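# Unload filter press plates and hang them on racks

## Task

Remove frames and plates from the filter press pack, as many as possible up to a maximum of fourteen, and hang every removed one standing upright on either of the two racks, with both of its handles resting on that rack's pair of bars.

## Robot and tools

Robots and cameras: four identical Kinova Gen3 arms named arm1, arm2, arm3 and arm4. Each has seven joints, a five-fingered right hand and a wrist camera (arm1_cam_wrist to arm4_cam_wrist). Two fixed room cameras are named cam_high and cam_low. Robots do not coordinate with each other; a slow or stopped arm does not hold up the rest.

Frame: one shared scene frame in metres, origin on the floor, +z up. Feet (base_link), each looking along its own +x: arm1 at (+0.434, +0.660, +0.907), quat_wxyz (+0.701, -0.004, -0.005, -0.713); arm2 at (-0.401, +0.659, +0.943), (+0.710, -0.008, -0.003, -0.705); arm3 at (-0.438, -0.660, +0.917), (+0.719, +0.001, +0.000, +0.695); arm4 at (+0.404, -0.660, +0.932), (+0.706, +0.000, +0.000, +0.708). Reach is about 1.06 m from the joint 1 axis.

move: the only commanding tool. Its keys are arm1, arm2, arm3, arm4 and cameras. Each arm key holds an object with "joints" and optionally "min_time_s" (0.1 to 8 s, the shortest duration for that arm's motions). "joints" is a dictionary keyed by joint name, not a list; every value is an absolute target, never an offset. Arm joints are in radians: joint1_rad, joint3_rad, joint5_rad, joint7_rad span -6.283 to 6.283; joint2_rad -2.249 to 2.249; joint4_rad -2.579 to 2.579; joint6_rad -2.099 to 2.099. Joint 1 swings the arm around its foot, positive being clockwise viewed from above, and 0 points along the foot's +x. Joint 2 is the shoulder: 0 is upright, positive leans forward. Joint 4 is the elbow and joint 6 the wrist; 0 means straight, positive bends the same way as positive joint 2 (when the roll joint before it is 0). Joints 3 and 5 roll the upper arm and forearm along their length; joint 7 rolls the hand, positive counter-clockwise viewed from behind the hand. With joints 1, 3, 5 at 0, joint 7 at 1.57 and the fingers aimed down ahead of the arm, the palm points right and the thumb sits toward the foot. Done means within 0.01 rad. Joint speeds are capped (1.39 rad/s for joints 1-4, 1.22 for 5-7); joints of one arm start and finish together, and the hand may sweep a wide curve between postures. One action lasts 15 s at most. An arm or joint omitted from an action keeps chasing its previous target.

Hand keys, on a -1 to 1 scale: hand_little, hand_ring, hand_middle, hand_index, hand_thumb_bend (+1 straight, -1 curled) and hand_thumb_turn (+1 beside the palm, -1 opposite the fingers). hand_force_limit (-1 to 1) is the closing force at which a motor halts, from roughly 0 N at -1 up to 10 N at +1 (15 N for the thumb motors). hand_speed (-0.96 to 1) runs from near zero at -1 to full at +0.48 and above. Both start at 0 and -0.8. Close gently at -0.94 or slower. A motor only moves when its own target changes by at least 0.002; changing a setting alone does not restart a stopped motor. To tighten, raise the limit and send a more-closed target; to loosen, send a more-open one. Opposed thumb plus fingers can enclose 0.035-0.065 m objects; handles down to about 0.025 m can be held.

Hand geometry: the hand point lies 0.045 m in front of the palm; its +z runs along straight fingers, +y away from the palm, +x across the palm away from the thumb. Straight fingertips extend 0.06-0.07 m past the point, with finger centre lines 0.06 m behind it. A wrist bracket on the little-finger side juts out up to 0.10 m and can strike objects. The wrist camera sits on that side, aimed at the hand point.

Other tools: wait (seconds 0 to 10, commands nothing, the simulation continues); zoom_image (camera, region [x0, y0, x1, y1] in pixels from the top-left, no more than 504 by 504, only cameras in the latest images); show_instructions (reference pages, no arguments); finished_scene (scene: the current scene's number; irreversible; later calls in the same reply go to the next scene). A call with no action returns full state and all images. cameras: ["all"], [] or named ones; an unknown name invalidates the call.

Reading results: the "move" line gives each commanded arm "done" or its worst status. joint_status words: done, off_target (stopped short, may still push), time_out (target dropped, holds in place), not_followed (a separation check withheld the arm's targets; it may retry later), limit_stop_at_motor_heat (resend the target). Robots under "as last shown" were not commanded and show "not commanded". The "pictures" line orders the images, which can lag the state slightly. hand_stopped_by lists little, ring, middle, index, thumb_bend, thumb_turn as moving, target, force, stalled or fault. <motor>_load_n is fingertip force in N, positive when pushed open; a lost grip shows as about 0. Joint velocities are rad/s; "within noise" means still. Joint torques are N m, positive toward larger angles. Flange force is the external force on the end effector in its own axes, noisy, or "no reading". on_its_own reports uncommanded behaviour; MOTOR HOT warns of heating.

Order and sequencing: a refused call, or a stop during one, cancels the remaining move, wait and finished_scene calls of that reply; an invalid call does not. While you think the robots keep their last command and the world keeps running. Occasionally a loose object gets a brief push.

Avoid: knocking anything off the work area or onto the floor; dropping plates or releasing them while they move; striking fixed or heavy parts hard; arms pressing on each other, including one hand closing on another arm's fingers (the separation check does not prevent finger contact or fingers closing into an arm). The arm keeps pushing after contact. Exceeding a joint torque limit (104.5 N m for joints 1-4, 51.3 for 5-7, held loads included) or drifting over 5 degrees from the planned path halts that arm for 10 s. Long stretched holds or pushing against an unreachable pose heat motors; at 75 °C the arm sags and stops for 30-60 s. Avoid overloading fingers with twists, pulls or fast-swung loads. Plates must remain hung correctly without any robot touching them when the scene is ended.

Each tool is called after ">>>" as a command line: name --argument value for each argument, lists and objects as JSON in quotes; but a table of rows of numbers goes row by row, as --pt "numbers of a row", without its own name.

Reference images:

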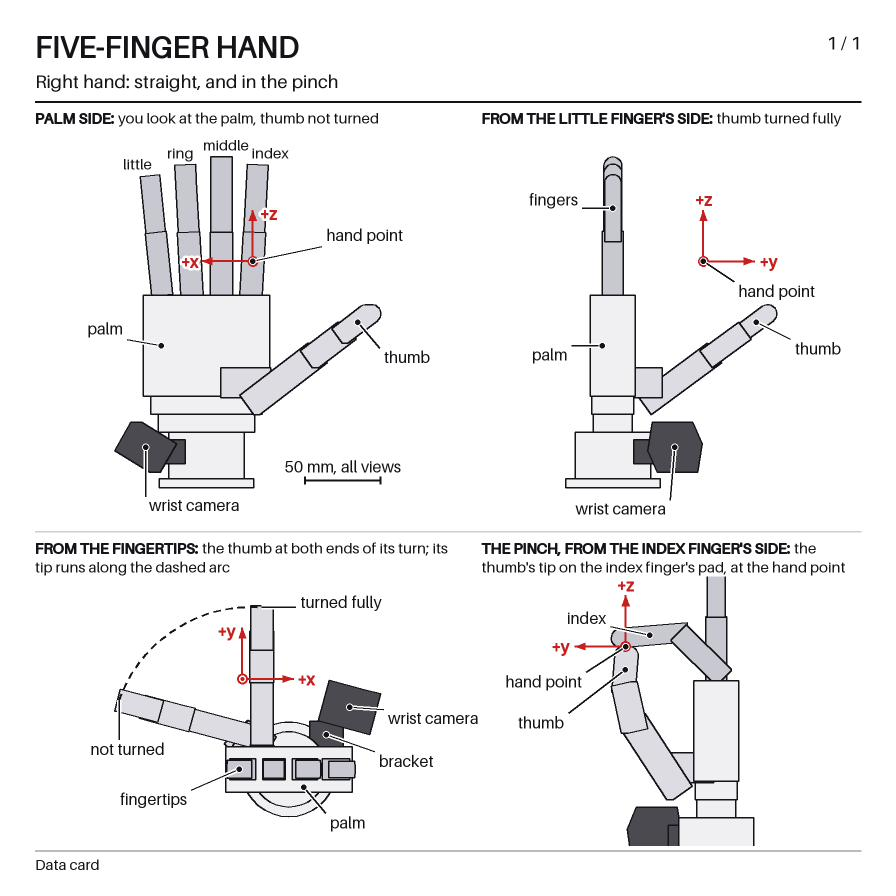

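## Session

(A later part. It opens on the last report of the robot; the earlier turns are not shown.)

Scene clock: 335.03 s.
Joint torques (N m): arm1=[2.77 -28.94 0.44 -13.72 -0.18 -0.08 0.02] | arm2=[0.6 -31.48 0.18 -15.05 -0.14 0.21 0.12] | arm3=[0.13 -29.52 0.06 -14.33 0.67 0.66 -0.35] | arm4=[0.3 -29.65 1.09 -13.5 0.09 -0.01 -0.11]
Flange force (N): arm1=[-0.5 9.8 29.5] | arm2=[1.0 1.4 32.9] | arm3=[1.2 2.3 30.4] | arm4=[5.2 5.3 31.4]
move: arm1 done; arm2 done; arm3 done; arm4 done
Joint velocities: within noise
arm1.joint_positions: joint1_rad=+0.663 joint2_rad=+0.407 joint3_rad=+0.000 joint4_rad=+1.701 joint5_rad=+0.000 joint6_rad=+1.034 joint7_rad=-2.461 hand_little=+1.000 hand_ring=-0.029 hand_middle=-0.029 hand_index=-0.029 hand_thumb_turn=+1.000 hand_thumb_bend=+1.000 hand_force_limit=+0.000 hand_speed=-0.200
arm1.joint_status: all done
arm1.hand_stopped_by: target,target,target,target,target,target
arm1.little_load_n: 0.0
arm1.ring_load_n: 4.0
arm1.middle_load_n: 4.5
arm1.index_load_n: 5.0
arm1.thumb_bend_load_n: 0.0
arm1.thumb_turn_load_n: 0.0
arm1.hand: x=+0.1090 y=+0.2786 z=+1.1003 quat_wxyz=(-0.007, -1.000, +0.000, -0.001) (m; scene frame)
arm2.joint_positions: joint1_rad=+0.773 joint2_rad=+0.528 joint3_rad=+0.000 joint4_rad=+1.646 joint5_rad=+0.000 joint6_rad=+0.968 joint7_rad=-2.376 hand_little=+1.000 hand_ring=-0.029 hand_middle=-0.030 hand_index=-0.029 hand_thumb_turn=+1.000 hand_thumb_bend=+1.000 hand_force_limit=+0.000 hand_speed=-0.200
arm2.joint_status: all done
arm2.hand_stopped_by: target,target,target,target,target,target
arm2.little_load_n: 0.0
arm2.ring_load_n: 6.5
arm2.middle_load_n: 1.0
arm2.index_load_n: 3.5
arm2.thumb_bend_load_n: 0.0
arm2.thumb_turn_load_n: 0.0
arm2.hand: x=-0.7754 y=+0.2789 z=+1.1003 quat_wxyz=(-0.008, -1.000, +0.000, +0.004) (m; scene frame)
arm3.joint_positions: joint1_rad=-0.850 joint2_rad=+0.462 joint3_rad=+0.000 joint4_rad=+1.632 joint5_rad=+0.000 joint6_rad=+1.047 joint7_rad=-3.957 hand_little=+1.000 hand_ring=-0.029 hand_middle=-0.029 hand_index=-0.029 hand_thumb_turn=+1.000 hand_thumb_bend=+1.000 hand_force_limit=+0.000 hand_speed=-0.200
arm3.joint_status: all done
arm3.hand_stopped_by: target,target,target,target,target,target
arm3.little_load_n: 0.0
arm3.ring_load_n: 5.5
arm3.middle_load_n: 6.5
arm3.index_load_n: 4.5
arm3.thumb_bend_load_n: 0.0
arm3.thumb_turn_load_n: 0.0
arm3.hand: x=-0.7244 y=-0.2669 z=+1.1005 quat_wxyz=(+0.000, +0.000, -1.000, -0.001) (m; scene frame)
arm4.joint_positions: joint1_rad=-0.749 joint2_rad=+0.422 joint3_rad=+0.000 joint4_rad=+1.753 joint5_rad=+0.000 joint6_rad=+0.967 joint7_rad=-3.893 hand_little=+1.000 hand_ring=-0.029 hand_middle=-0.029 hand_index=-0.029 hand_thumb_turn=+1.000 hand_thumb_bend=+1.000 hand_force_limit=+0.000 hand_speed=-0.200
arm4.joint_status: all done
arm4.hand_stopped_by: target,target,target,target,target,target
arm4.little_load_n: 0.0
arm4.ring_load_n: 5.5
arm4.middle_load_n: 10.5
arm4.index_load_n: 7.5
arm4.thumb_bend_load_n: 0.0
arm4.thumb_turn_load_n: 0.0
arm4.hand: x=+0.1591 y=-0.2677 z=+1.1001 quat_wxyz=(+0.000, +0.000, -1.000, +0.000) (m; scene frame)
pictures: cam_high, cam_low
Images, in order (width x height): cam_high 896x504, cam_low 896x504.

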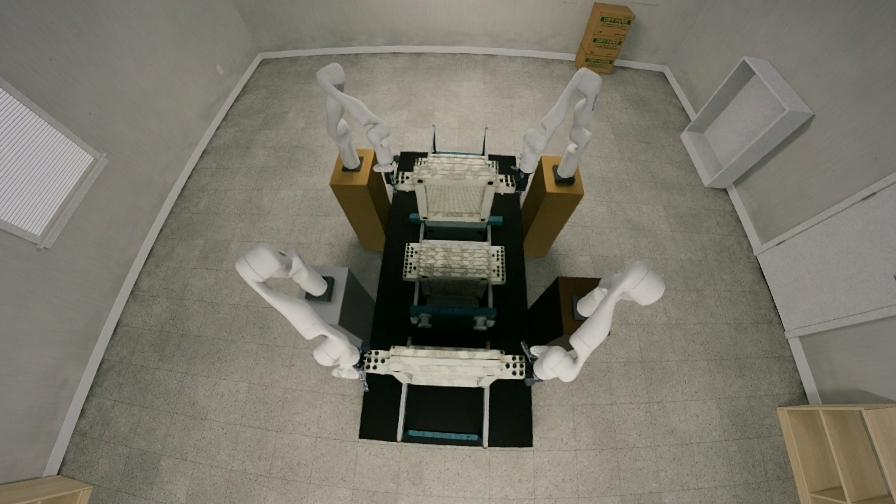

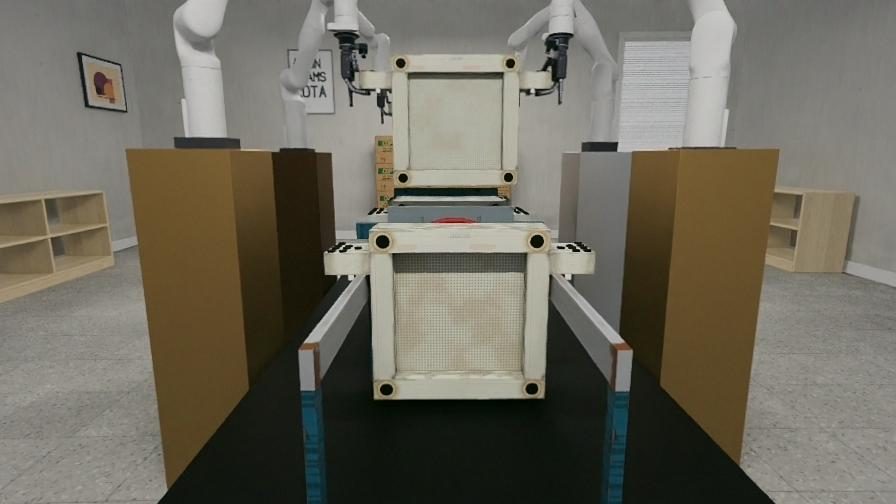

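>>> move --arm1 '{"joints":{"joint1_rad":0.4869,"joint2_rad":0.298,"joint4_rad":1.8699,"joint6_rad":0.9737,"joint7_rad":-2.6378},"min_time_s":1.5}' --arm4 '{"joints":{"joint1_rad":-0.5803,"joint2_rad":0.323,"joint4_rad":1.9119,"joint6_rad":0.9067,"joint7_rad":-3.7247},"min_time_s":1.5}' --arm2 '{"joints":{"joint1_rad":0.8876,"joint2_rad":0.6615,"joint4_rad":1.3972,"joint6_rad":1.0829,"joint7_rad":-2.2611},"min_time_s":1.5}' --arm3 '{"joints":{"joint1_rad":-0.9611,"joint2_rad":0.5942,"joint4_rad":1.3998,"joint6_rad":1.1476,"joint7_rad":-4.0688},"min_time_s":1.5}'

>>> move --arm1 '{"joints":{"joint1_rad":0.2658,"joint2_rad":0.2174,"joint4_rad":1.9846,"joint6_rad":0.9396,"joint7_rad":-2.8589},"min_time_s":1.5}' --arm4 '{"joints":{"joint1_rad":-0.3673,"joint2_rad":0.2535,"joint4_rad":2.0157,"joint6_rad":0.8724,"joint7_rad":-3.5117},"min_time_s":1.5}' --arm2 '{"joints":{"joint1_rad":0.8885,"joint2_rad":0.7505,"joint4_rad":1.4811,"joint6_rad":0.91,"joint7_rad":-2.2602},"min_time_s":1.5}' --arm3 '{"joints":{"joint1_rad":-0.9612,"joint2_rad":0.6766,"joint4_rad":1.4982,"joint6_rad":0.9667,"joint7_rad":-4.0689},"min_time_s":1.5}'

>>> move --arm1 '{"joints":{"joint1_rad":0.0081,"joint2_rad":0.1757,"joint4_rad":2.0404,"joint6_rad":0.9255,"joint7_rad":-3.1166},"min_time_s":1.5}' --arm4 '{"joints":{"joint1_rad":-0.1175,"joint2_rad":0.2227,"joint4_rad":2.0591,"joint6_rad":0.8598,"joint7_rad":-3.2619},"min_time_s":1.5}' --arm2 '{"joints":{"joint1_rad":0.8859,"joint2_rad":0.8636,"joint4_rad":1.5216,"joint6_rad":0.7564,"joint7_rad":-2.2628},"min_time_s":1.5}' --arm3 '{"joints":{"joint1_rad":-0.9574,"joint2_rad":0.7851,"joint4_rad":1.5526,"joint6_rad":0.804,"joint7_rad":-4.0651},"min_time_s":1.5}' --cameras '["cam_high","cam_low"]'

>>> zoom_image --camera "cam_high" --region '[370, 290, 530, 450]'

Scene clock: 345.23 s.
Joint torques (N m): arm1=[2.69 -24.92 0.48 -12.66 -0.08 0.27 0.05] | arm2=[1.68 -36.75 1.61 -16.81 0.39 -0.35 -0.01] | arm3=[-1.02 -33.82 -0.88 -15.78 0.08 0.29 -0.28] | arm4=[0.46 -26.07 1.07 -12.49 -0.53 0.28 -0.16]
Flange force (N): arm1=[1.2 10.1 29.6] | arm2=[2.4 2.5 33.0] | arm3=[-1.2 2.4 30.2] | arm4=[4.9 6.4 32.0]
move: arm1 done; arm2 done; arm3 done; arm4 done
Joint velocities: within noise
arm1.joint_positions: joint1_rad=+0.487 joint2_rad=+0.298 joint3_rad=+0.000 joint4_rad=+1.870 joint5_rad=+0.000 joint6_rad=+0.974 joint7_rad=-2.638 hand_little=+1.000 hand_ring=-0.029 hand_middle=-0.029 hand_index=-0.029 hand_thumb_turn=+1.000 hand_thumb_bend=+1.000 hand_force_limit=+0.000 hand_speed=-0.200
arm1.joint_status: all done
arm1.hand_stopped_by: target,target,target,target,target,target
arm1.little_load_n: 0.0
arm1.ring_load_n: 3.5
arm1.middle_load_n: 4.5
arm1.index_load_n: 4.5
arm1.thumb_bend_load_n: 0.0
arm1.thumb_turn_load_n: 0.0
arm1.hand: x=+0.1959 y=+0.2786 z=+1.1003 quat_wxyz=(-0.007, -1.000, +0.000, -0.001) (m; scene frame)
arm2.joint_positions: joint1_rad=+0.888 joint2_rad=+0.662 joint3_rad=+0.000 joint4_rad=+1.397 joint5_rad=+0.000 joint6_rad=+1.083 joint7_rad=-2.261 hand_little=+1.000 hand_ring=-0.029 hand_middle=-0.029 hand_index=-0.029 hand_thumb_turn=+1.000 hand_thumb_bend=+1.000 hand_force_limit=+0.000 hand_speed=-0.200
arm2.joint_status: all done
arm2.hand_stopped_by: target,target,target,target,target,target
arm2.little_load_n: 0.0
arm2.ring_load_n: 3.0
arm2.middle_load_n: 4.5
arm2.index_load_n: 3.5
arm2.thumb_bend_load_n: 0.0
arm2.thumb_turn_load_n: 0.0
arm2.hand: x=-0.8603 y=+0.2789 z=+1.1003 quat_wxyz=(-0.008, -1.000, +0.000, +0.004) (m; scene frame)
arm3.joint_positions: joint1_rad=-0.961 joint2_rad=+0.594 joint3_rad=+0.000 joint4_rad=+1.400 joint5_rad=+0.000 joint6_rad=+1.148 joint7_rad=-4.069 hand_little=+1.000 hand_ring=-0.029 hand_middle=-0.029 hand_index=-0.029 hand_thumb_turn=+1.000 hand_thumb_bend=+1.000 hand_force_limit=+0.000 hand_speed=-0.200
arm3.joint_status: all done
arm3.hand_stopped_by: target,target,target,target,target,target
arm3.little_load_n: 0.0
arm3.ring_load_n: 5.5
arm3.middle_load_n: 6.5
arm3.index_load_n: 4.5
arm3.thumb_bend_load_n: 0.0
arm3.thumb_turn_load_n: 0.0
arm3.hand: x=-0.8093 y=-0.2668 z=+1.1006 quat_wxyz=(+0.000, +0.000, -1.000, -0.001) (m; scene frame)
arm4.joint_positions: joint1_rad=-0.580 joint2_rad=+0.323 joint3_rad=+0.000 joint4_rad=+1.912 joint5_rad=+0.000 joint6_rad=+0.907 joint7_rad=-3.725 hand_little=+1.000 hand_ring=-0.029 hand_middle=-0.029 hand_index=-0.029 hand_thumb_turn=+1.000 hand_thumb_bend=+1.000 hand_force_limit=+0.000 hand_speed=-0.200
arm4.joint_status: all done
arm4.hand_stopped_by: target,target,target,target,target,target
arm4.little_load_n: 0.0
arm4.ring_load_n: 6.0
arm4.middle_load_n: 10.5
arm4.index_load_n: 7.0
arm4.thumb_bend_load_n: 0.0
arm4.thumb_turn_load_n: 0.0
arm4.hand: x=+0.2461 y=-0.2677 z=+1.1001 quat_wxyz=(+0.000, +0.000, -1.000, +0.000) (m; scene frame)
pictures: none

Scene clock: 347.07 s.
Joint torques (N m): arm1=[2.21 -21.81 -0.09 -12.22 -0.17 0.32 0.05] | arm2=[1.36 -37.25 1.38 -15.48 0.27 -0.61 0.07] | arm3=[-0.95 -34.37 -0.58 -14.49 0.22 0.04 -0.23] | arm4=[0.98 -23.65 1.48 -12.21 0.15 0.02 -0.18]
Flange force (N): arm1=[2.2 8.7 29.2] | arm2=[3.0 1.5 32.6] | arm3=[-1.4 1.7 30.0] | arm4=[4.8 6.7 31.7]
move: arm1 done; arm2 done; arm3 done; arm4 done
Joint velocities: within noise
arm1.joint_positions: joint1_rad=+0.266 joint2_rad=+0.217 joint3_rad=+0.000 joint4_rad=+1.985 joint5_rad=+0.000 joint6_rad=+0.940 joint7_rad=-2.859 hand_little=+1.000 hand_ring=-0.029 hand_middle=-0.030 hand_index=-0.029 hand_thumb_turn=+1.000 hand_thumb_bend=+1.000 hand_force_limit=+0.000 hand_speed=-0.200
arm1.joint_status: all done
arm1.hand_stopped_by: target,target,target,target,target,target
arm1.little_load_n: 0.0
arm1.ring_load_n: 3.5
arm1.middle_load_n: 5.5
arm1.index_load_n: 4.0
arm1.thumb_bend_load_n: 0.0
arm1.thumb_turn_load_n: 0.0
arm1.hand: x=+0.2829 y=+0.2786 z=+1.1003 quat_wxyz=(-0.007, -1.000, +0.000, -0.001) (m; scene frame)
arm2.joint_positions: joint1_rad=+0.888 joint2_rad=+0.750 joint3_rad=+0.000 joint4_rad=+1.481 joint5_rad=+0.000 joint6_rad=+0.910 joint7_rad=-2.260 hand_little=+1.000 hand_ring=-0.029 hand_middle=-0.029 hand_index=-0.029 hand_thumb_turn=+1.000 hand_thumb_bend=+1.000 hand_force_limit=+0.000 hand_speed=-0.200
arm2.joint_status: all done
arm2.hand_stopped_by: target,target,target,target,target,target
arm2.little_load_n: 0.0
arm2.ring_load_n: 3.0
arm2.middle_load_n: 4.5
arm2.index_load_n: 3.5
arm2.thumb_bend_load_n: 0.0
arm2.thumb_turn_load_n: 0.0
arm2.hand: x=-0.8604 y=+0.2788 z=+1.0304 quat_wxyz=(-0.008, -1.000, +0.000, +0.004) (m; scene frame)
arm3.joint_positions: joint1_rad=-0.961 joint2_rad=+0.677 joint3_rad=+0.000 joint4_rad=+1.498 joint5_rad=+0.000 joint6_rad=+0.967 joint7_rad=-4.069 hand_little=+1.000 hand_ring=-0.029 hand_middle=-0.029 hand_index=-0.029 hand_thumb_turn=+1.000 hand_thumb_bend=+1.000 hand_force_limit=+0.000 hand_speed=-0.200
arm3.joint_status: all done
arm3.hand_stopped_by: target,target,target,target,target,target
arm3.little_load_n: 0.0
arm3.ring_load_n: 5.5
arm3.middle_load_n: 6.5
arm3.index_load_n: 4.5
arm3.thumb_bend_load_n: -0.5
arm3.thumb_turn_load_n: 0.0
arm3.hand: x=-0.8095 y=-0.2667 z=+1.0306 quat_wxyz=(+0.000, +0.000, -1.000, -0.001) (m; scene frame)
arm4.joint_positions: joint1_rad=-0.367 joint2_rad=+0.253 joint3_rad=+0.000 joint4_rad=+2.016 joint5_rad=+0.000 joint6_rad=+0.872 joint7_rad=-3.512 hand_little=+1.000 hand_ring=-0.029 hand_middle=-0.029 hand_index=-0.029 hand_thumb_turn=+1.000 hand_thumb_bend=+1.000 hand_force_limit=+0.000 hand_speed=-0.200
arm4.joint_status: all done
arm4.hand_stopped_by: target,target,target,target,target,target
arm4.little_load_n: -0.5
arm4.ring_load_n: 6.5
arm4.middle_load_n: 10.5
arm4.index_load_n: 7.0
arm4.thumb_bend_load_n: 0.0
arm4.thumb_turn_load_n: 0.0
arm4.hand: x=+0.3331 y=-0.2678 z=+1.1000 quat_wxyz=(+0.000, +0.000, -1.000, +0.000) (m; scene frame)
pictures: none

Scene clock: 348.90 s.
Joint torques (N m): arm1=[2.16 -20.2 -0.23 -12.16 -0.14 0.37 -0.03] | arm2=[-6.5 -40.44 -7.27 -19.13 -2.96 -4.03 0.24] | arm3=[6.32 -37.32 7.33 -18.02 3.84 -3.23 -0.07] | arm4=[1.24 -22.72 1.56 -12.12 0.1 -0.13 -0.14]
Flange force (N): arm1=[3.8 7.2 29.3] | arm2=[2.0 -15.5 31.5] | arm3=[-0.6 -16.2 29.4] | arm4=[3.9 7.9 31.6]
move: arm1 done; arm2 done; arm3 done; arm4 done
Joint velocities: within noise
arm1.joint_positions: joint1_rad=+0.008 joint2_rad=+0.176 joint3_rad=+0.000 joint4_rad=+2.040 joint5_rad=+0.000 joint6_rad=+0.926 joint7_rad=-3.117 hand_little=+1.000 hand_ring=-0.029 hand_middle=-0.029 hand_index=-0.029 hand_thumb_turn=+1.000 hand_thumb_bend=+1.000 hand_force_limit=+0.000 hand_speed=-0.200
arm1.joint_status: all done
arm1.hand_stopped_by: target,target,target,target,target,target
arm1.little_load_n: 0.0
arm1.ring_load_n: 4.0
arm1.middle_load_n: 5.0
arm1.index_load_n: 4.0
arm1.thumb_bend_load_n: 0.0
arm1.thumb_turn_load_n: 0.0
arm1.hand: x=+0.3700 y=+0.2787 z=+1.1003 quat_wxyz=(-0.007, -1.000, +0.000, -0.001) (m; scene frame)
arm2.joint_positions: joint1_rad=+0.886 joint2_rad=+0.864 joint3_rad=+0.000 joint4_rad=+1.522 joint5_rad=+0.000 joint6_rad=+0.756 joint7_rad=-2.263 hand_little=+1.000 hand_ring=-0.029 hand_middle=-0.029 hand_index=-0.029 hand_thumb_turn=+1.000 hand_thumb_bend=+1.000 hand_force_limit=+0.000 hand_speed=-0.200
arm2.joint_status: all done
arm2.hand_stopped_by: target,target,target,target,target,target
arm2.little_load_n: 0.0
arm2.ring_load_n: 4.5
arm2.middle_load_n: 4.5
arm2.index_load_n: 4.5
arm2.thumb_bend_load_n: 0.0
arm2.thumb_turn_load_n: 0.0
arm2.hand: x=-0.8604 y=+0.2763 z=+0.9604 quat_wxyz=(-0.008, -1.000, +0.000, +0.004) (m; scene frame)
arm3.joint_positions: joint1_rad=-0.957 joint2_rad=+0.785 joint3_rad=+0.000 joint4_rad=+1.553 joint5_rad=+0.000 joint6_rad=+0.804 joint7_rad=-4.065 hand_little=+1.000 hand_ring=-0.029 hand_middle=-0.029 hand_index=-0.029 hand_thumb_turn=+1.000 hand_thumb_bend=+1.000 hand_force_limit=+0.000 hand_speed=-0.200
arm3.joint_status: all done
arm3.hand_stopped_by: target,target,target,target,target,target
arm3.little_load_n: 0.0
arm3.ring_load_n: 6.5
arm3.middle_load_n: 7.5
arm3.index_load_n: 5.5
arm3.thumb_bend_load_n: 0.0
arm3.thumb_turn_load_n: 0.0
arm3.hand: x=-0.8095 y=-0.2642 z=+0.9606 quat_wxyz=(+0.000, +0.000, -1.000, -0.001) (m; scene frame)
arm4.joint_positions: joint1_rad=-0.117 joint2_rad=+0.223 joint3_rad=+0.000 joint4_rad=+2.059 joint5_rad=+0.000 joint6_rad=+0.860 joint7_rad=-3.262 hand_little=+1.000 hand_ring=-0.029 hand_middle=-0.029 hand_index=-0.029 hand_thumb_turn=+1.000 hand_thumb_bend=+1.000 hand_force_limit=+0.000 hand_speed=-0.200
arm4.joint_status: all done
arm4.hand_stopped_by: target,target,target,target,target,target
arm4.little_load_n: 0.0
arm4.ring_load_n: 6.0
arm4.middle_load_n: 10.5
arm4.index_load_n: 7.0
arm4.thumb_bend_load_n: 0.0
arm4.thumb_turn_load_n: 0.0
arm4.hand: x=+0.4202 y=-0.2679 z=+1.1001 quat_wxyz=(+0.000, +0.000, -1.000, +0.000) (m; scene frame)
pictures: cam_high, cam_low
Images, in order (width x height): cam_high 896x504, cam_low 896x504.

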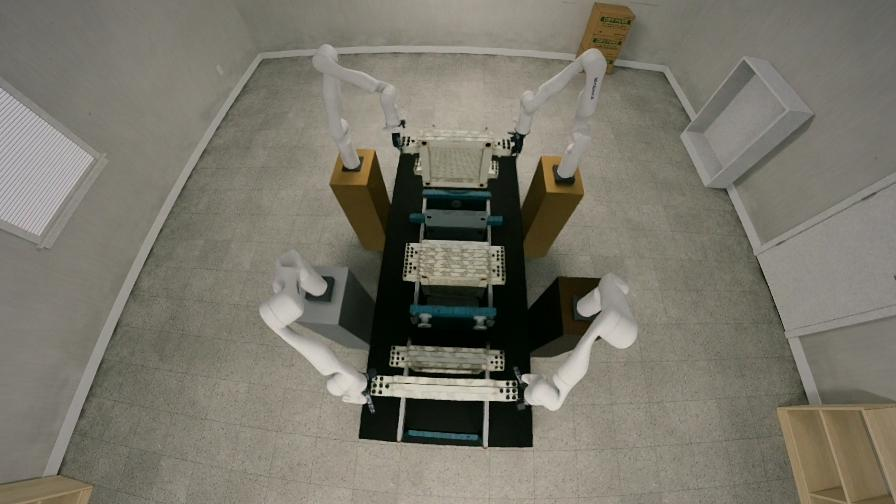

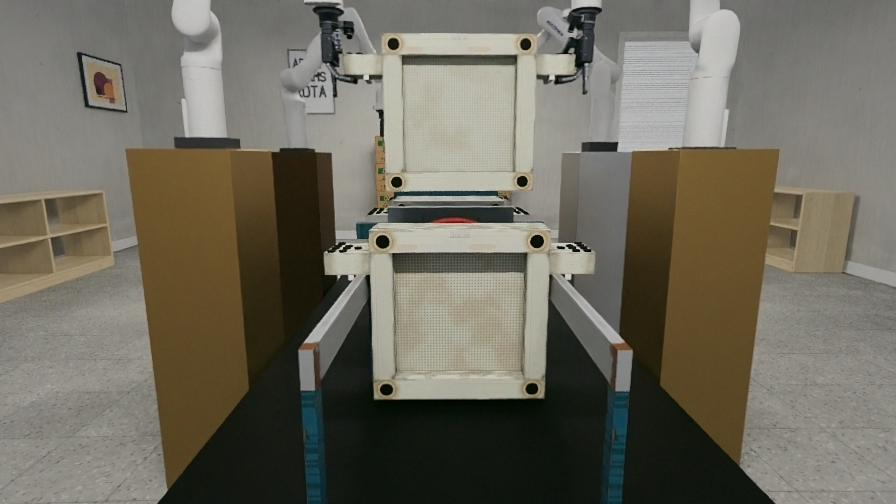

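Scaled by 3.150 from the camera's 896x504 image, which has a finer 1280x720 frame.

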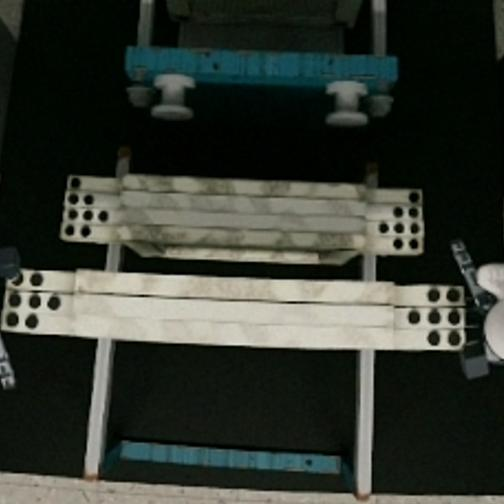

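>>> move --arm1 '{"joints":{"joint1_rad":-0.2579,"joint2_rad":0.182,"joint4_rad":2.0326,"joint6_rad":0.927,"joint7_rad":-3.3826},"min_time_s":1.5}' --arm4 '{"joints":{"joint1_rad":0.1431,"joint2_rad":0.2377,"joint4_rad":2.0383,"joint6_rad":0.8656,"joint7_rad":-3.0013},"min_time_s":1.5}' --arm2 '{"joints":{"joint1_rad":0.8874,"joint2_rad":1.0493,"joint4_rad":1.5238,"joint6_rad":0.5685,"joint7_rad":-2.2613},"min_time_s":1.6}' --arm3 '{"joints":{"joint1_rad":-0.9574,"joint2_rad":0.9668,"joint4_rad":1.5749,"joint6_rad":0.5999,"joint7_rad":-4.0651},"min_time_s":1.6}'

>>> move --arm1 '{"joints":{"joint1_rad":-0.4977,"joint2_rad":0.2348,"joint4_rad":1.962,"joint6_rad":0.9448,"joint7_rad":-3.6224},"min_time_s":1.5}' --arm4 '{"joints":{"joint1_rad":0.382,"joint2_rad":0.2947,"joint4_rad":1.955,"joint6_rad":0.8919,"joint7_rad":-2.7624},"min_time_s":1.5}' --arm2 '{"joints":{"joint1_rad":0.8888,"joint2_rad":1.2571,"joint4_rad":1.45,"joint6_rad":0.4346,"joint7_rad":-2.2599},"min_time_s":1.6}' --arm3 '{"joints":{"joint1_rad":-0.9574,"joint2_rad":1.1731,"joint4_rad":1.5216,"joint6_rad":0.447,"joint7_rad":-4.0651},"min_time_s":1.6}' --cameras '["cam_high"]'

>>> zoom_image --camera "cam_high" --region '[370, 290, 530, 450]'

Scene clock: 352.20 s.
Joint torques (N m): arm1=[1.78 -20.27 -0.45 -12.26 -0.21 0.35 0.01] | arm2=[-0.61 -38.93 -0.89 -11.53 -0.5 -0.84 0.09] | arm3=[0.95 -36.03 1.85 -10.25 0.77 -0.27 -0.25] | arm4=[1.69 -23.39 1.94 -12.5 0.15 -0.35 -0.21]
Flange force (N): arm1=[4.5 5.6 29.1] | arm2=[2.1 -2.2 31.8] | arm3=[0.4 -1.6 29.2] | arm4=[2.8 8.3 31.6]
move: arm1 done; arm2 done; arm3 done; arm4 done
Joint velocities: within noise
arm1.joint_positions: joint1_rad=-0.258 joint2_rad=+0.182 joint3_rad=+0.000 joint4_rad=+2.033 joint5_rad=+0.000 joint6_rad=+0.927 joint7_rad=-3.383 hand_little=+1.000 hand_ring=-0.029 hand_middle=-0.030 hand_index=-0.029 hand_thumb_turn=+1.000 hand_thumb_bend=+1.000 hand_force_limit=+0.000 hand_speed=-0.200
arm1.joint_status: all done
arm1.hand_stopped_by: target,target,target,target,target,target
arm1.little_load_n: 0.0
arm1.ring_load_n: 3.5
arm1.middle_load_n: 5.5
arm1.index_load_n: 3.5
arm1.thumb_bend_load_n: 0.0
arm1.thumb_turn_load_n: 0.0
arm1.hand: x=+0.4569 y=+0.2787 z=+1.1003 quat_wxyz=(-0.007, -1.000, +0.000, -0.001) (m; scene frame)
arm2.joint_positions: joint1_rad=+0.887 joint2_rad=+1.049 joint3_rad=+0.000 joint4_rad=+1.524 joint5_rad=+0.000 joint6_rad=+0.568 joint7_rad=-2.261 hand_little=+1.000 hand_ring=-0.029 hand_middle=-0.029 hand_index=-0.029 hand_thumb_turn=+1.000 hand_thumb_bend=+1.000 hand_force_limit=+0.000 hand_speed=-0.200
arm2.joint_status: all done
arm2.hand_stopped_by: target,target,target,target,target,target
arm2.little_load_n: 0.5
arm2.ring_load_n: 4.5
arm2.middle_load_n: 3.0
arm2.index_load_n: 4.0
arm2.thumb_bend_load_n: 0.0
arm2.thumb_turn_load_n: 0.0
arm2.hand: x=-0.8606 y=+0.2764 z=+0.8604 quat_wxyz=(-0.008, -1.000, +0.000, +0.004) (m; scene frame)
arm3.joint_positions: joint1_rad=-0.957 joint2_rad=+0.967 joint3_rad=+0.000 joint4_rad=+1.575 joint5_rad=+0.000 joint6_rad=+0.600 joint7_rad=-4.065 hand_little=+1.000 hand_ring=-0.029 hand_middle=-0.029 hand_index=-0.029 hand_thumb_turn=+1.000 hand_thumb_bend=+1.000 hand_force_limit=+0.000 hand_speed=-0.200
arm3.joint_status: all done
arm3.hand_stopped_by: target,target,target,target,target,target
arm3.little_load_n: 0.0
arm3.ring_load_n: 5.0
arm3.middle_load_n: 6.5
arm3.index_load_n: 4.0
arm3.thumb_bend_load_n: 0.0
arm3.thumb_turn_load_n: 0.0
arm3.hand: x=-0.8096 y=-0.2640 z=+0.8606 quat_wxyz=(+0.000, +0.000, -1.000, -0.001) (m; scene frame)
arm4.joint_positions: joint1_rad=+0.143 joint2_rad=+0.238 joint3_rad=+0.000 joint4_rad=+2.038 joint5_rad=+0.000 joint6_rad=+0.866 joint7_rad=-3.001 hand_little=+1.000 hand_ring=-0.029 hand_middle=-0.029 hand_index=-0.029 hand_thumb_turn=+1.000 hand_thumb_bend=+1.000 hand_force_limit=+0.000 hand_speed=-0.200
arm4.joint_status: all done
arm4.hand_stopped_by: target,target,target,target,target,target
arm4.little_load_n: 0.0
arm4.ring_load_n: 6.5
arm4.middle_load_n: 11.0
arm4.index_load_n: 7.0
arm4.thumb_bend_load_n: 0.0
arm4.thumb_turn_load_n: 0.0
arm4.hand: x=+0.5072 y=-0.2681 z=+1.1000 quat_wxyz=(+0.000, +0.000, -1.000, +0.000) (m; scene frame)
pictures: none

Scene clock: 354.13 s.
Joint torques (N m): arm1=[1.67 -22.17 -0.56 -12.19 -0.16 0.56 -0.03] | arm2=[0.69 -39.24 0.83 -8.81 -0.02 -0.59 0.07] | arm3=[-0.2 -36.4 0.5 -7.22 0.2 0.06 -0.3] | arm4=[1.88 -25.44 2.12 -12.79 0.04 -0.29 -0.16]
Flange force (N): arm1=[5.6 5.4 29.5] | arm2=[2.6 0.4 31.3] | arm3=[0.2 1.1 29.2] | arm4=[1.1 9.0 31.6]
move: arm1 done; arm2 done; arm3 done; arm4 done
Joint velocities: within noise
arm1.joint_positions: joint1_rad=-0.498 joint2_rad=+0.235 joint3_rad=+0.000 joint4_rad=+1.962 joint5_rad=+0.000 joint6_rad=+0.945 joint7_rad=-3.622 hand_little=+1.000 hand_ring=-0.029 hand_middle=-0.029 hand_index=-0.029 hand_thumb_turn=+1.000 hand_thumb_bend=+1.000 hand_force_limit=+0.000 hand_speed=-0.200
arm1.joint_status: all done
arm1.hand_stopped_by: target,target,target,target,target,target
arm1.little_load_n: 0.0
arm1.ring_load_n: 3.5
arm1.middle_load_n: 4.5
arm1.index_load_n: 4.5
arm1.thumb_bend_load_n: 0.0
arm1.thumb_turn_load_n: 0.0
arm1.hand: x=+0.5439 y=+0.2786 z=+1.1004 quat_wxyz=(-0.007, -1.000, +0.000, -0.001) (m; scene frame)
arm2.joint_positions: joint1_rad=+0.889 joint2_rad=+1.257 joint3_rad=+0.000 joint4_rad=+1.450 joint5_rad=+0.000 joint6_rad=+0.435 joint7_rad=-2.260 hand_little=+1.000 hand_ring=-0.029 hand_middle=-0.029 hand_index=-0.029 hand_thumb_turn=+1.000 hand_thumb_bend=+1.000 hand_force_limit=+0.000 hand_speed=-0.200
arm2.joint_status: all done
arm2.hand_stopped_by: target,target,target,target,target,target
arm2.little_load_n: 0.0
arm2.ring_load_n: 3.5
arm2.middle_load_n: 4.0
arm2.index_load_n: 4.0
arm2.thumb_bend_load_n: 0.0
arm2.thumb_turn_load_n: 0.0
arm2.hand: x=-0.8606 y=+0.2764 z=+0.7603 quat_wxyz=(-0.008, -1.000, +0.000, +0.004) (m; scene frame)
arm3.joint_positions: joint1_rad=-0.957 joint2_rad=+1.173 joint3_rad=+0.000 joint4_rad=+1.522 joint5_rad=+0.000 joint6_rad=+0.447 joint7_rad=-4.065 hand_little=+1.000 hand_ring=-0.029 hand_middle=-0.029 hand_index=-0.029 hand_thumb_turn=+1.000 hand_thumb_bend=+1.000 hand_force_limit=+0.000 hand_speed=-0.200
arm3.joint_status: all done
arm3.hand_stopped_by: target,target,target,target,target,target
arm3.little_load_n: -0.5
arm3.ring_load_n: 5.0
arm3.middle_load_n: 6.0
arm3.index_load_n: 4.5
arm3.thumb_bend_load_n: 0.0
arm3.thumb_turn_load_n: 0.0
arm3.hand: x=-0.8096 y=-0.2638 z=+0.7606 quat_wxyz=(+0.000, +0.000, -1.000, -0.001) (m; scene frame)
arm4.joint_positions: joint1_rad=+0.382 joint2_rad=+0.295 joint3_rad=+0.000 joint4_rad=+1.955 joint5_rad=+0.000 joint6_rad=+0.892 joint7_rad=-2.762 hand_little=+1.000 hand_ring=-0.029 hand_middle=-0.029 hand_index=-0.029 hand_thumb_turn=+1.000 hand_thumb_bend=+1.000 hand_force_limit=+0.000 hand_speed=-0.200
arm4.joint_status: all done
arm4.hand_stopped_by: target,target,target,target,target,target
arm4.little_load_n: 0.0
arm4.ring_load_n: 6.5
arm4.middle_load_n: 10.5
arm4.index_load_n: 7.0
arm4.thumb_bend_load_n: 0.0
arm4.thumb_turn_load_n: 0.0
arm4.hand: x=+0.5941 y=-0.2682 z=+1.1001 quat_wxyz=(+0.000, +0.000, -1.000, +0.000) (m; scene frame)
pictures: cam_high
Images, in order (width x height): cam_high 896x504.

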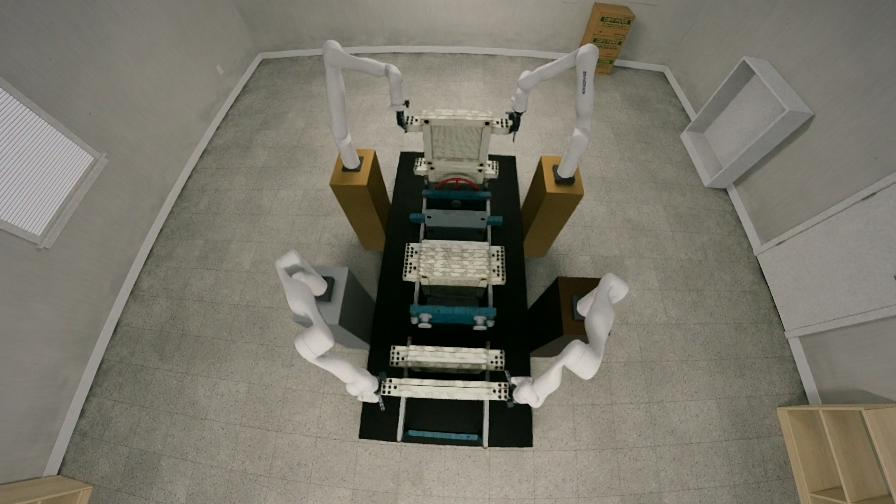

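Scaled by 3.150 from the camera's 896x504 image, which has a finer 1280x720 frame.

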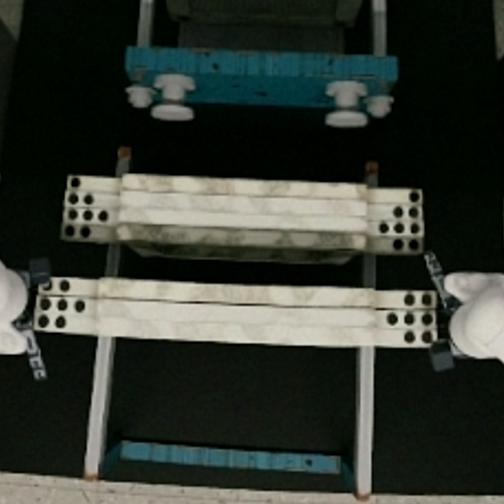

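>>> move --arm1 '{"joints":{"joint1_rad":-0.6929,"joint2_rad":0.3238,"joint4_rad":1.8339,"joint6_rad":0.9839,"joint7_rad":-3.8176},"min_time_s":1.5}' --arm4 '{"joints":{"joint1_rad":0.5808,"joint2_rad":0.3844,"joint4_rad":1.815,"joint6_rad":0.9422,"joint7_rad":-2.5636},"min_time_s":1.5}' --arm2 '{"joints":{"joint1_rad":0.9018,"joint2_rad":1.4411,"joint4_rad":1.3009,"joint6_rad":0.3996,"joint7_rad":-2.2469},"min_time_s":1.5}' --arm3 '{"joints":{"joint1_rad":-0.9687,"joint2_rad":1.3556,"joint4_rad":1.3927,"joint6_rad":0.3933,"joint7_rad":-4.0764},"min_time_s":1.5}' --cameras '["cam_high","arm3_cam_wrist"]'

>>> zoom_image --camera "cam_high" --region '[370, 290, 530, 450]'

Scene clock: 358.07 s.
Joint torques (N m): arm1=[1.49 -25.24 -0.56 -12.54 -0.17 0.71 0.02] | arm2=[1.04 -39.63 1.03 -7.99 -0.01 -0.37 0.1] | arm3=[-0.39 -36.87 0.34 -5.98 0.12 0.27 -0.34] | arm4=[2.25 -28.65 2.39 -13.4 0.22 -0.3 -0.14]
Flange force (N): arm1=[6.4 4.5 29.8] | arm2=[3.2 0.8 30.6] | arm3=[0.4 1.8 29.2] | arm4=[-0.4 9.2 31.4]
move: arm1 done; arm2 done; arm3 done; arm4 done
Joint velocities: within noise
arm1.joint_positions: joint1_rad=-0.693 joint2_rad=+0.324 joint3_rad=+0.000 joint4_rad=+1.834 joint5_rad=+0.000 joint6_rad=+0.984 joint7_rad=-3.818 hand_little=+1.000 hand_ring=-0.029 hand_middle=-0.030 hand_index=-0.029 hand_thumb_turn=+1.000 hand_thumb_bend=+1.000 hand_force_limit=+0.000 hand_speed=-0.200
arm1.joint_status: all done
arm1.hand_stopped_by: target,target,target,target,target,target
arm1.little_load_n: 0.0
arm1.ring_load_n: 3.5
arm1.middle_load_n: 4.0
arm1.index_load_n: 4.5
arm1.thumb_bend_load_n: 0.0
arm1.thumb_turn_load_n: 0.0
arm1.hand: x=+0.6310 y=+0.2787 z=+1.1003 quat_wxyz=(-0.007, -1.000, +0.000, -0.001) (m; scene frame)
arm2.joint_positions: joint1_rad=+0.902 joint2_rad=+1.441 joint3_rad=+0.000 joint4_rad=+1.301 joint5_rad=+0.000 joint6_rad=+0.400 joint7_rad=-2.247 hand_little=+1.000 hand_ring=-0.029 hand_middle=-0.029 hand_index=-0.029 hand_thumb_turn=+1.000 hand_thumb_bend=+1.000 hand_force_limit=+0.000 hand_speed=-0.200
arm2.joint_status: all done
arm2.hand_stopped_by: target,target,target,target,target,target
arm2.little_load_n: 0.0
arm2.ring_load_n: 3.5
arm2.middle_load_n: 3.5
arm2.index_load_n: 3.5
arm2.thumb_bend_load_n: 0.0
arm2.thumb_turn_load_n: 0.0
arm2.hand: x=-0.8708 y=+0.2764 z=+0.6805 quat_wxyz=(-0.008, -1.000, +0.000, +0.004) (m; scene frame)
arm3.joint_positions: joint1_rad=-0.969 joint2_rad=+1.356 joint3_rad=+0.000 joint4_rad=+1.393 joint5_rad=+0.000 joint6_rad=+0.393 joint7_rad=-4.076 hand_little=+1.000 hand_ring=-0.029 hand_middle=-0.029 hand_index=-0.029 hand_thumb_turn=+1.000 hand_thumb_bend=+1.000 hand_force_limit=+0.000 hand_speed=-0.200
arm3.joint_status: all done
arm3.hand_stopped_by: target,target,target,target,target,target
arm3.little_load_n: 0.0
arm3.ring_load_n: 5.0
arm3.middle_load_n: 6.0
arm3.index_load_n: 4.5
arm3.thumb_bend_load_n: 0.0
arm3.thumb_turn_load_n: 0.0
arm3.hand: x=-0.8197 y=-0.2637 z=+0.6806 quat_wxyz=(+0.000, +0.000, -1.000, -0.001) (m; scene frame)
arm4.joint_positions: joint1_rad=+0.581 joint2_rad=+0.384 joint3_rad=+0.000 joint4_rad=+1.815 joint5_rad=+0.000 joint6_rad=+0.942 joint7_rad=-2.564 hand_little=+1.000 hand_ring=-0.029 hand_middle=-0.029 hand_index=-0.029 hand_thumb_turn=+1.000 hand_thumb_bend=+1.000 hand_force_limit=+0.000 hand_speed=-0.200
arm4.joint_status: all done
arm4.hand_stopped_by: target,target,target,target,target,target
arm4.little_load_n: 0.0
arm4.ring_load_n: 6.5
arm4.middle_load_n: 10.5
arm4.index_load_n: 6.5
arm4.thumb_bend_load_n: 0.0
arm4.thumb_turn_load_n: 0.0
arm4.hand: x=+0.6812 y=-0.2683 z=+1.1001 quat_wxyz=(+0.000, +0.000, -1.000, +0.000) (m; scene frame)
pictures: arm3_cam_wrist, cam_high
Images, in order (width x height): arm3_cam_wrist 672x504, cam_high 896x504.

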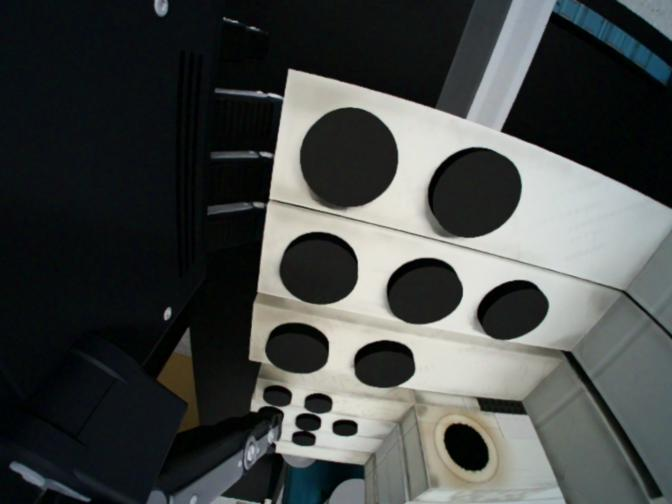

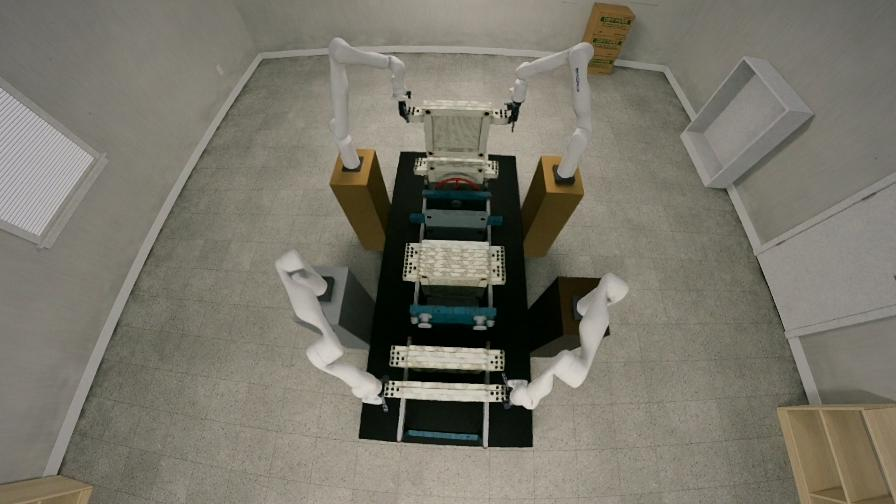

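Scaled by 3.150 from the camera's 896x504 image, which has a finer 1280x720 frame.

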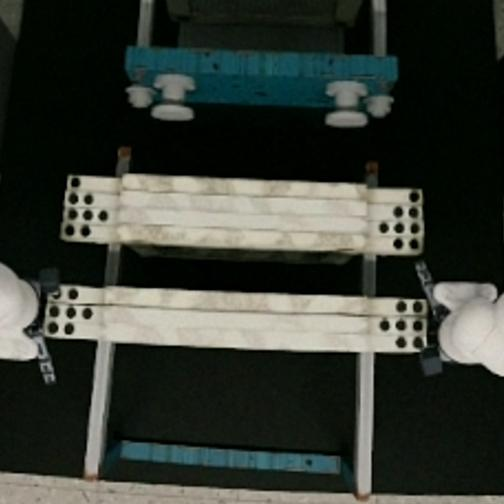

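>>> move --arm1 '{"joints":{"joint1_rad":-0.8431,"joint2_rad":0.4387,"joint4_rad":1.6525,"joint6_rad":1.0504,"joint7_rad":-3.9678},"min_time_s":1.5}' --arm4 '{"joints":{"joint1_rad":0.7373,"joint2_rad":0.4988,"joint4_rad":1.6224,"joint6_rad":1.0204,"joint7_rad":-2.4071},"min_time_s":1.5}' --arm2 '{"joints":{"joint1_rad":0.9026,"joint2_rad":1.5633,"joint4_rad":1.1937,"joint6_rad":0.3846,"joint7_rad":-2.2461},"min_time_s":1.5}' --arm3 '{"joints":{"joint1_rad":-0.9687,"joint2_rad":1.4756,"joint4_rad":1.2994,"joint6_rad":0.3666,"joint7_rad":-4.0764},"min_time_s":1.5}' --cameras '["cam_high","arm3_cam_wrist","arm2_cam_wrist"]'

>>> zoom_image --camera "cam_high" --region '[370, 290, 530, 450]'

Scene clock: 360.80 s.
Joint torques (N m): arm1=[1.25 -29.4 -0.64 -13.35 -0.16 0.62 -0.03] | arm2=[-0.07 -22.46 0.04 -3.75 0.02 -0.01 0.1] | arm3=[0.63 -21.71 0.06 -2.57 0.01 0.16 -0.33] | arm4=[2.52 -32.86 2.61 -14.37 -0.04 -0.37 -0.15]
Flange force (N): arm1=[6.7 4.1 29.9] | arm2=[2.2 -1.0 -1.0] | arm3=[1.1 -0.3 -0.1] | arm4=[-2.0 9.1 31.4]
move: arm1 done; arm2 done; arm3 done; arm4 done
Joint velocities: within noise
arm1.joint_positions: joint1_rad=-0.843 joint2_rad=+0.439 joint3_rad=+0.000 joint4_rad=+1.652 joint5_rad=+0.000 joint6_rad=+1.050 joint7_rad=-3.968 hand_little=+1.000 hand_ring=-0.029 hand_middle=-0.029 hand_index=-0.029 hand_thumb_turn=+1.000 hand_thumb_bend=+1.000 hand_force_limit=+0.000 hand_speed=-0.200
arm1.joint_status: all done
arm1.hand_stopped_by: target,target,target,target,target,target
arm1.little_load_n: 0.0
arm1.ring_load_n: 4.0
arm1.middle_load_n: 4.5
arm1.index_load_n: 4.5
arm1.thumb_bend_load_n: 0.0
arm1.thumb_turn_load_n: 0.0
arm1.hand: x=+0.7180 y=+0.2787 z=+1.1002 quat_wxyz=(-0.007, -1.000, +0.000, -0.001) (m; scene frame)
arm2.joint_positions: joint1_rad=+0.903 joint2_rad=+1.563 joint3_rad=+0.000 joint4_rad=+1.194 joint5_rad=+0.000 joint6_rad=+0.385 joint7_rad=-2.246 hand_little=+1.000 hand_ring=-0.030 hand_middle=-0.030 hand_index=-0.030 hand_thumb_turn=+1.000 hand_thumb_bend=+1.000 hand_force_limit=+0.000 hand_speed=-0.200
arm2.joint_status: all done
arm2.hand_stopped_by: target,target,target,target,target,target
arm2.little_load_n: 0.0
arm2.ring_load_n: 0.0
arm2.middle_load_n: 0.0
arm2.index_load_n: 0.0
arm2.thumb_bend_load_n: 0.0
arm2.thumb_turn_load_n: 0.5
arm2.hand: x=-0.8708 y=+0.2765 z=+0.6275 quat_wxyz=(-0.008, -1.000, +0.000, +0.004) (m; scene frame)
arm3.joint_positions: joint1_rad=-0.969 joint2_rad=+1.476 joint3_rad=+0.000 joint4_rad=+1.299 joint5_rad=+0.000 joint6_rad=+0.367 joint7_rad=-4.076 hand_little=+1.000 hand_ring=-0.030 hand_middle=-0.030 hand_index=-0.030 hand_thumb_turn=+1.000 hand_thumb_bend=+1.000 hand_force_limit=+0.000 hand_speed=-0.200
arm3.joint_status: all done
arm3.hand_stopped_by: target,target,target,target,target,target
arm3.little_load_n: 0.0
arm3.ring_load_n: 0.0
arm3.middle_load_n: 0.0
arm3.index_load_n: 0.0
arm3.thumb_bend_load_n: 0.0
arm3.thumb_turn_load_n: 0.0
arm3.hand: x=-0.8198 y=-0.2636 z=+0.6276 quat_wxyz=(+0.000, +0.000, -1.000, -0.001) (m; scene frame)
arm4.joint_positions: joint1_rad=+0.737 joint2_rad=+0.499 joint3_rad=+0.000 joint4_rad=+1.622 joint5_rad=+0.000 joint6_rad=+1.020 joint7_rad=-2.407 hand_little=+1.000 hand_ring=-0.029 hand_middle=-0.029 hand_index=-0.029 hand_thumb_turn=+1.000 hand_thumb_bend=+1.000 hand_force_limit=+0.000 hand_speed=-0.200
arm4.joint_status: all done
arm4.hand_stopped_by: target,target,target,target,target,target
arm4.little_load_n: 0.0
arm4.ring_load_n: 6.5
arm4.middle_load_n: 10.5
arm4.index_load_n: 6.5
arm4.thumb_bend_load_n: 0.0
arm4.thumb_turn_load_n: 0.0
arm4.hand: x=+0.7681 y=-0.2683 z=+1.1000 quat_wxyz=(+0.000, +0.000, -1.000, +0.000) (m; scene frame)
pictures: arm2_cam_wrist, arm3_cam_wrist, cam_high
Images, in order (width x height): arm2_cam_wrist 672x504, arm3_cam_wrist 672x504, cam_high 896x504.

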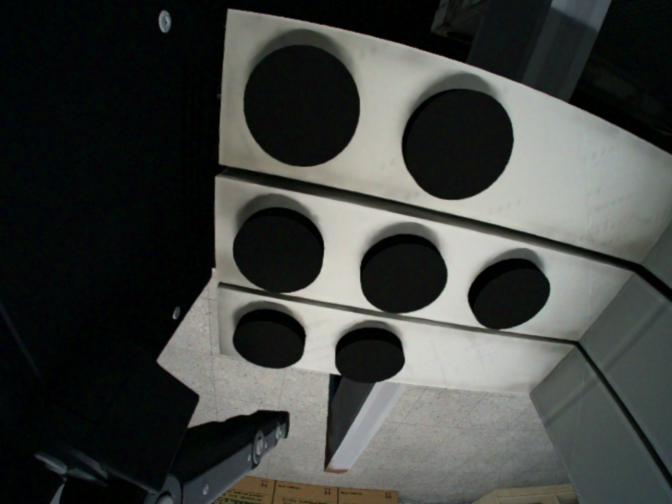

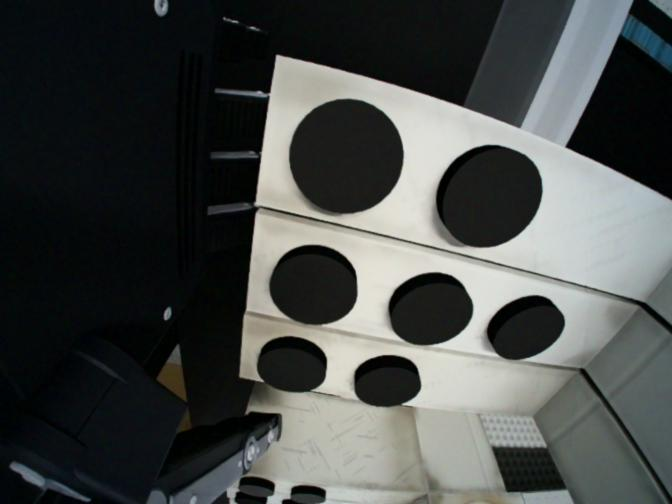

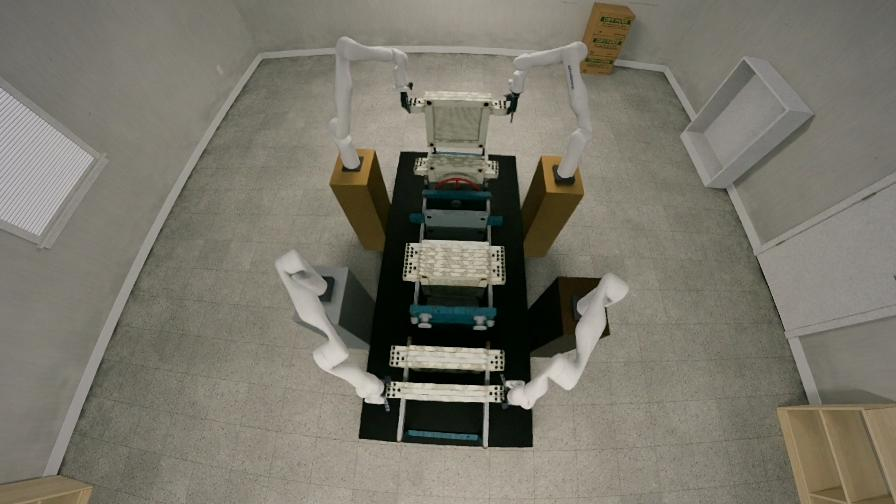

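Scaled by 3.150 from the camera's 896x504 image, which has a finer 1280x720 frame.

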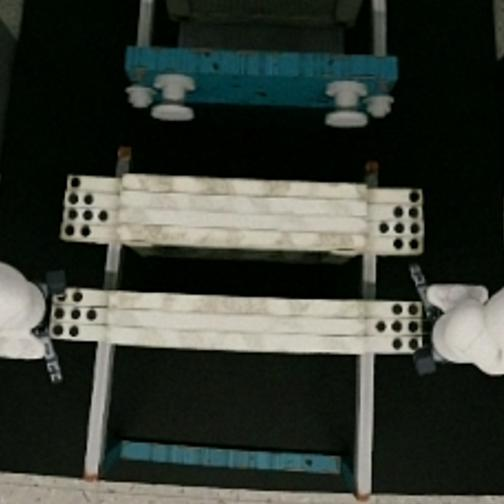

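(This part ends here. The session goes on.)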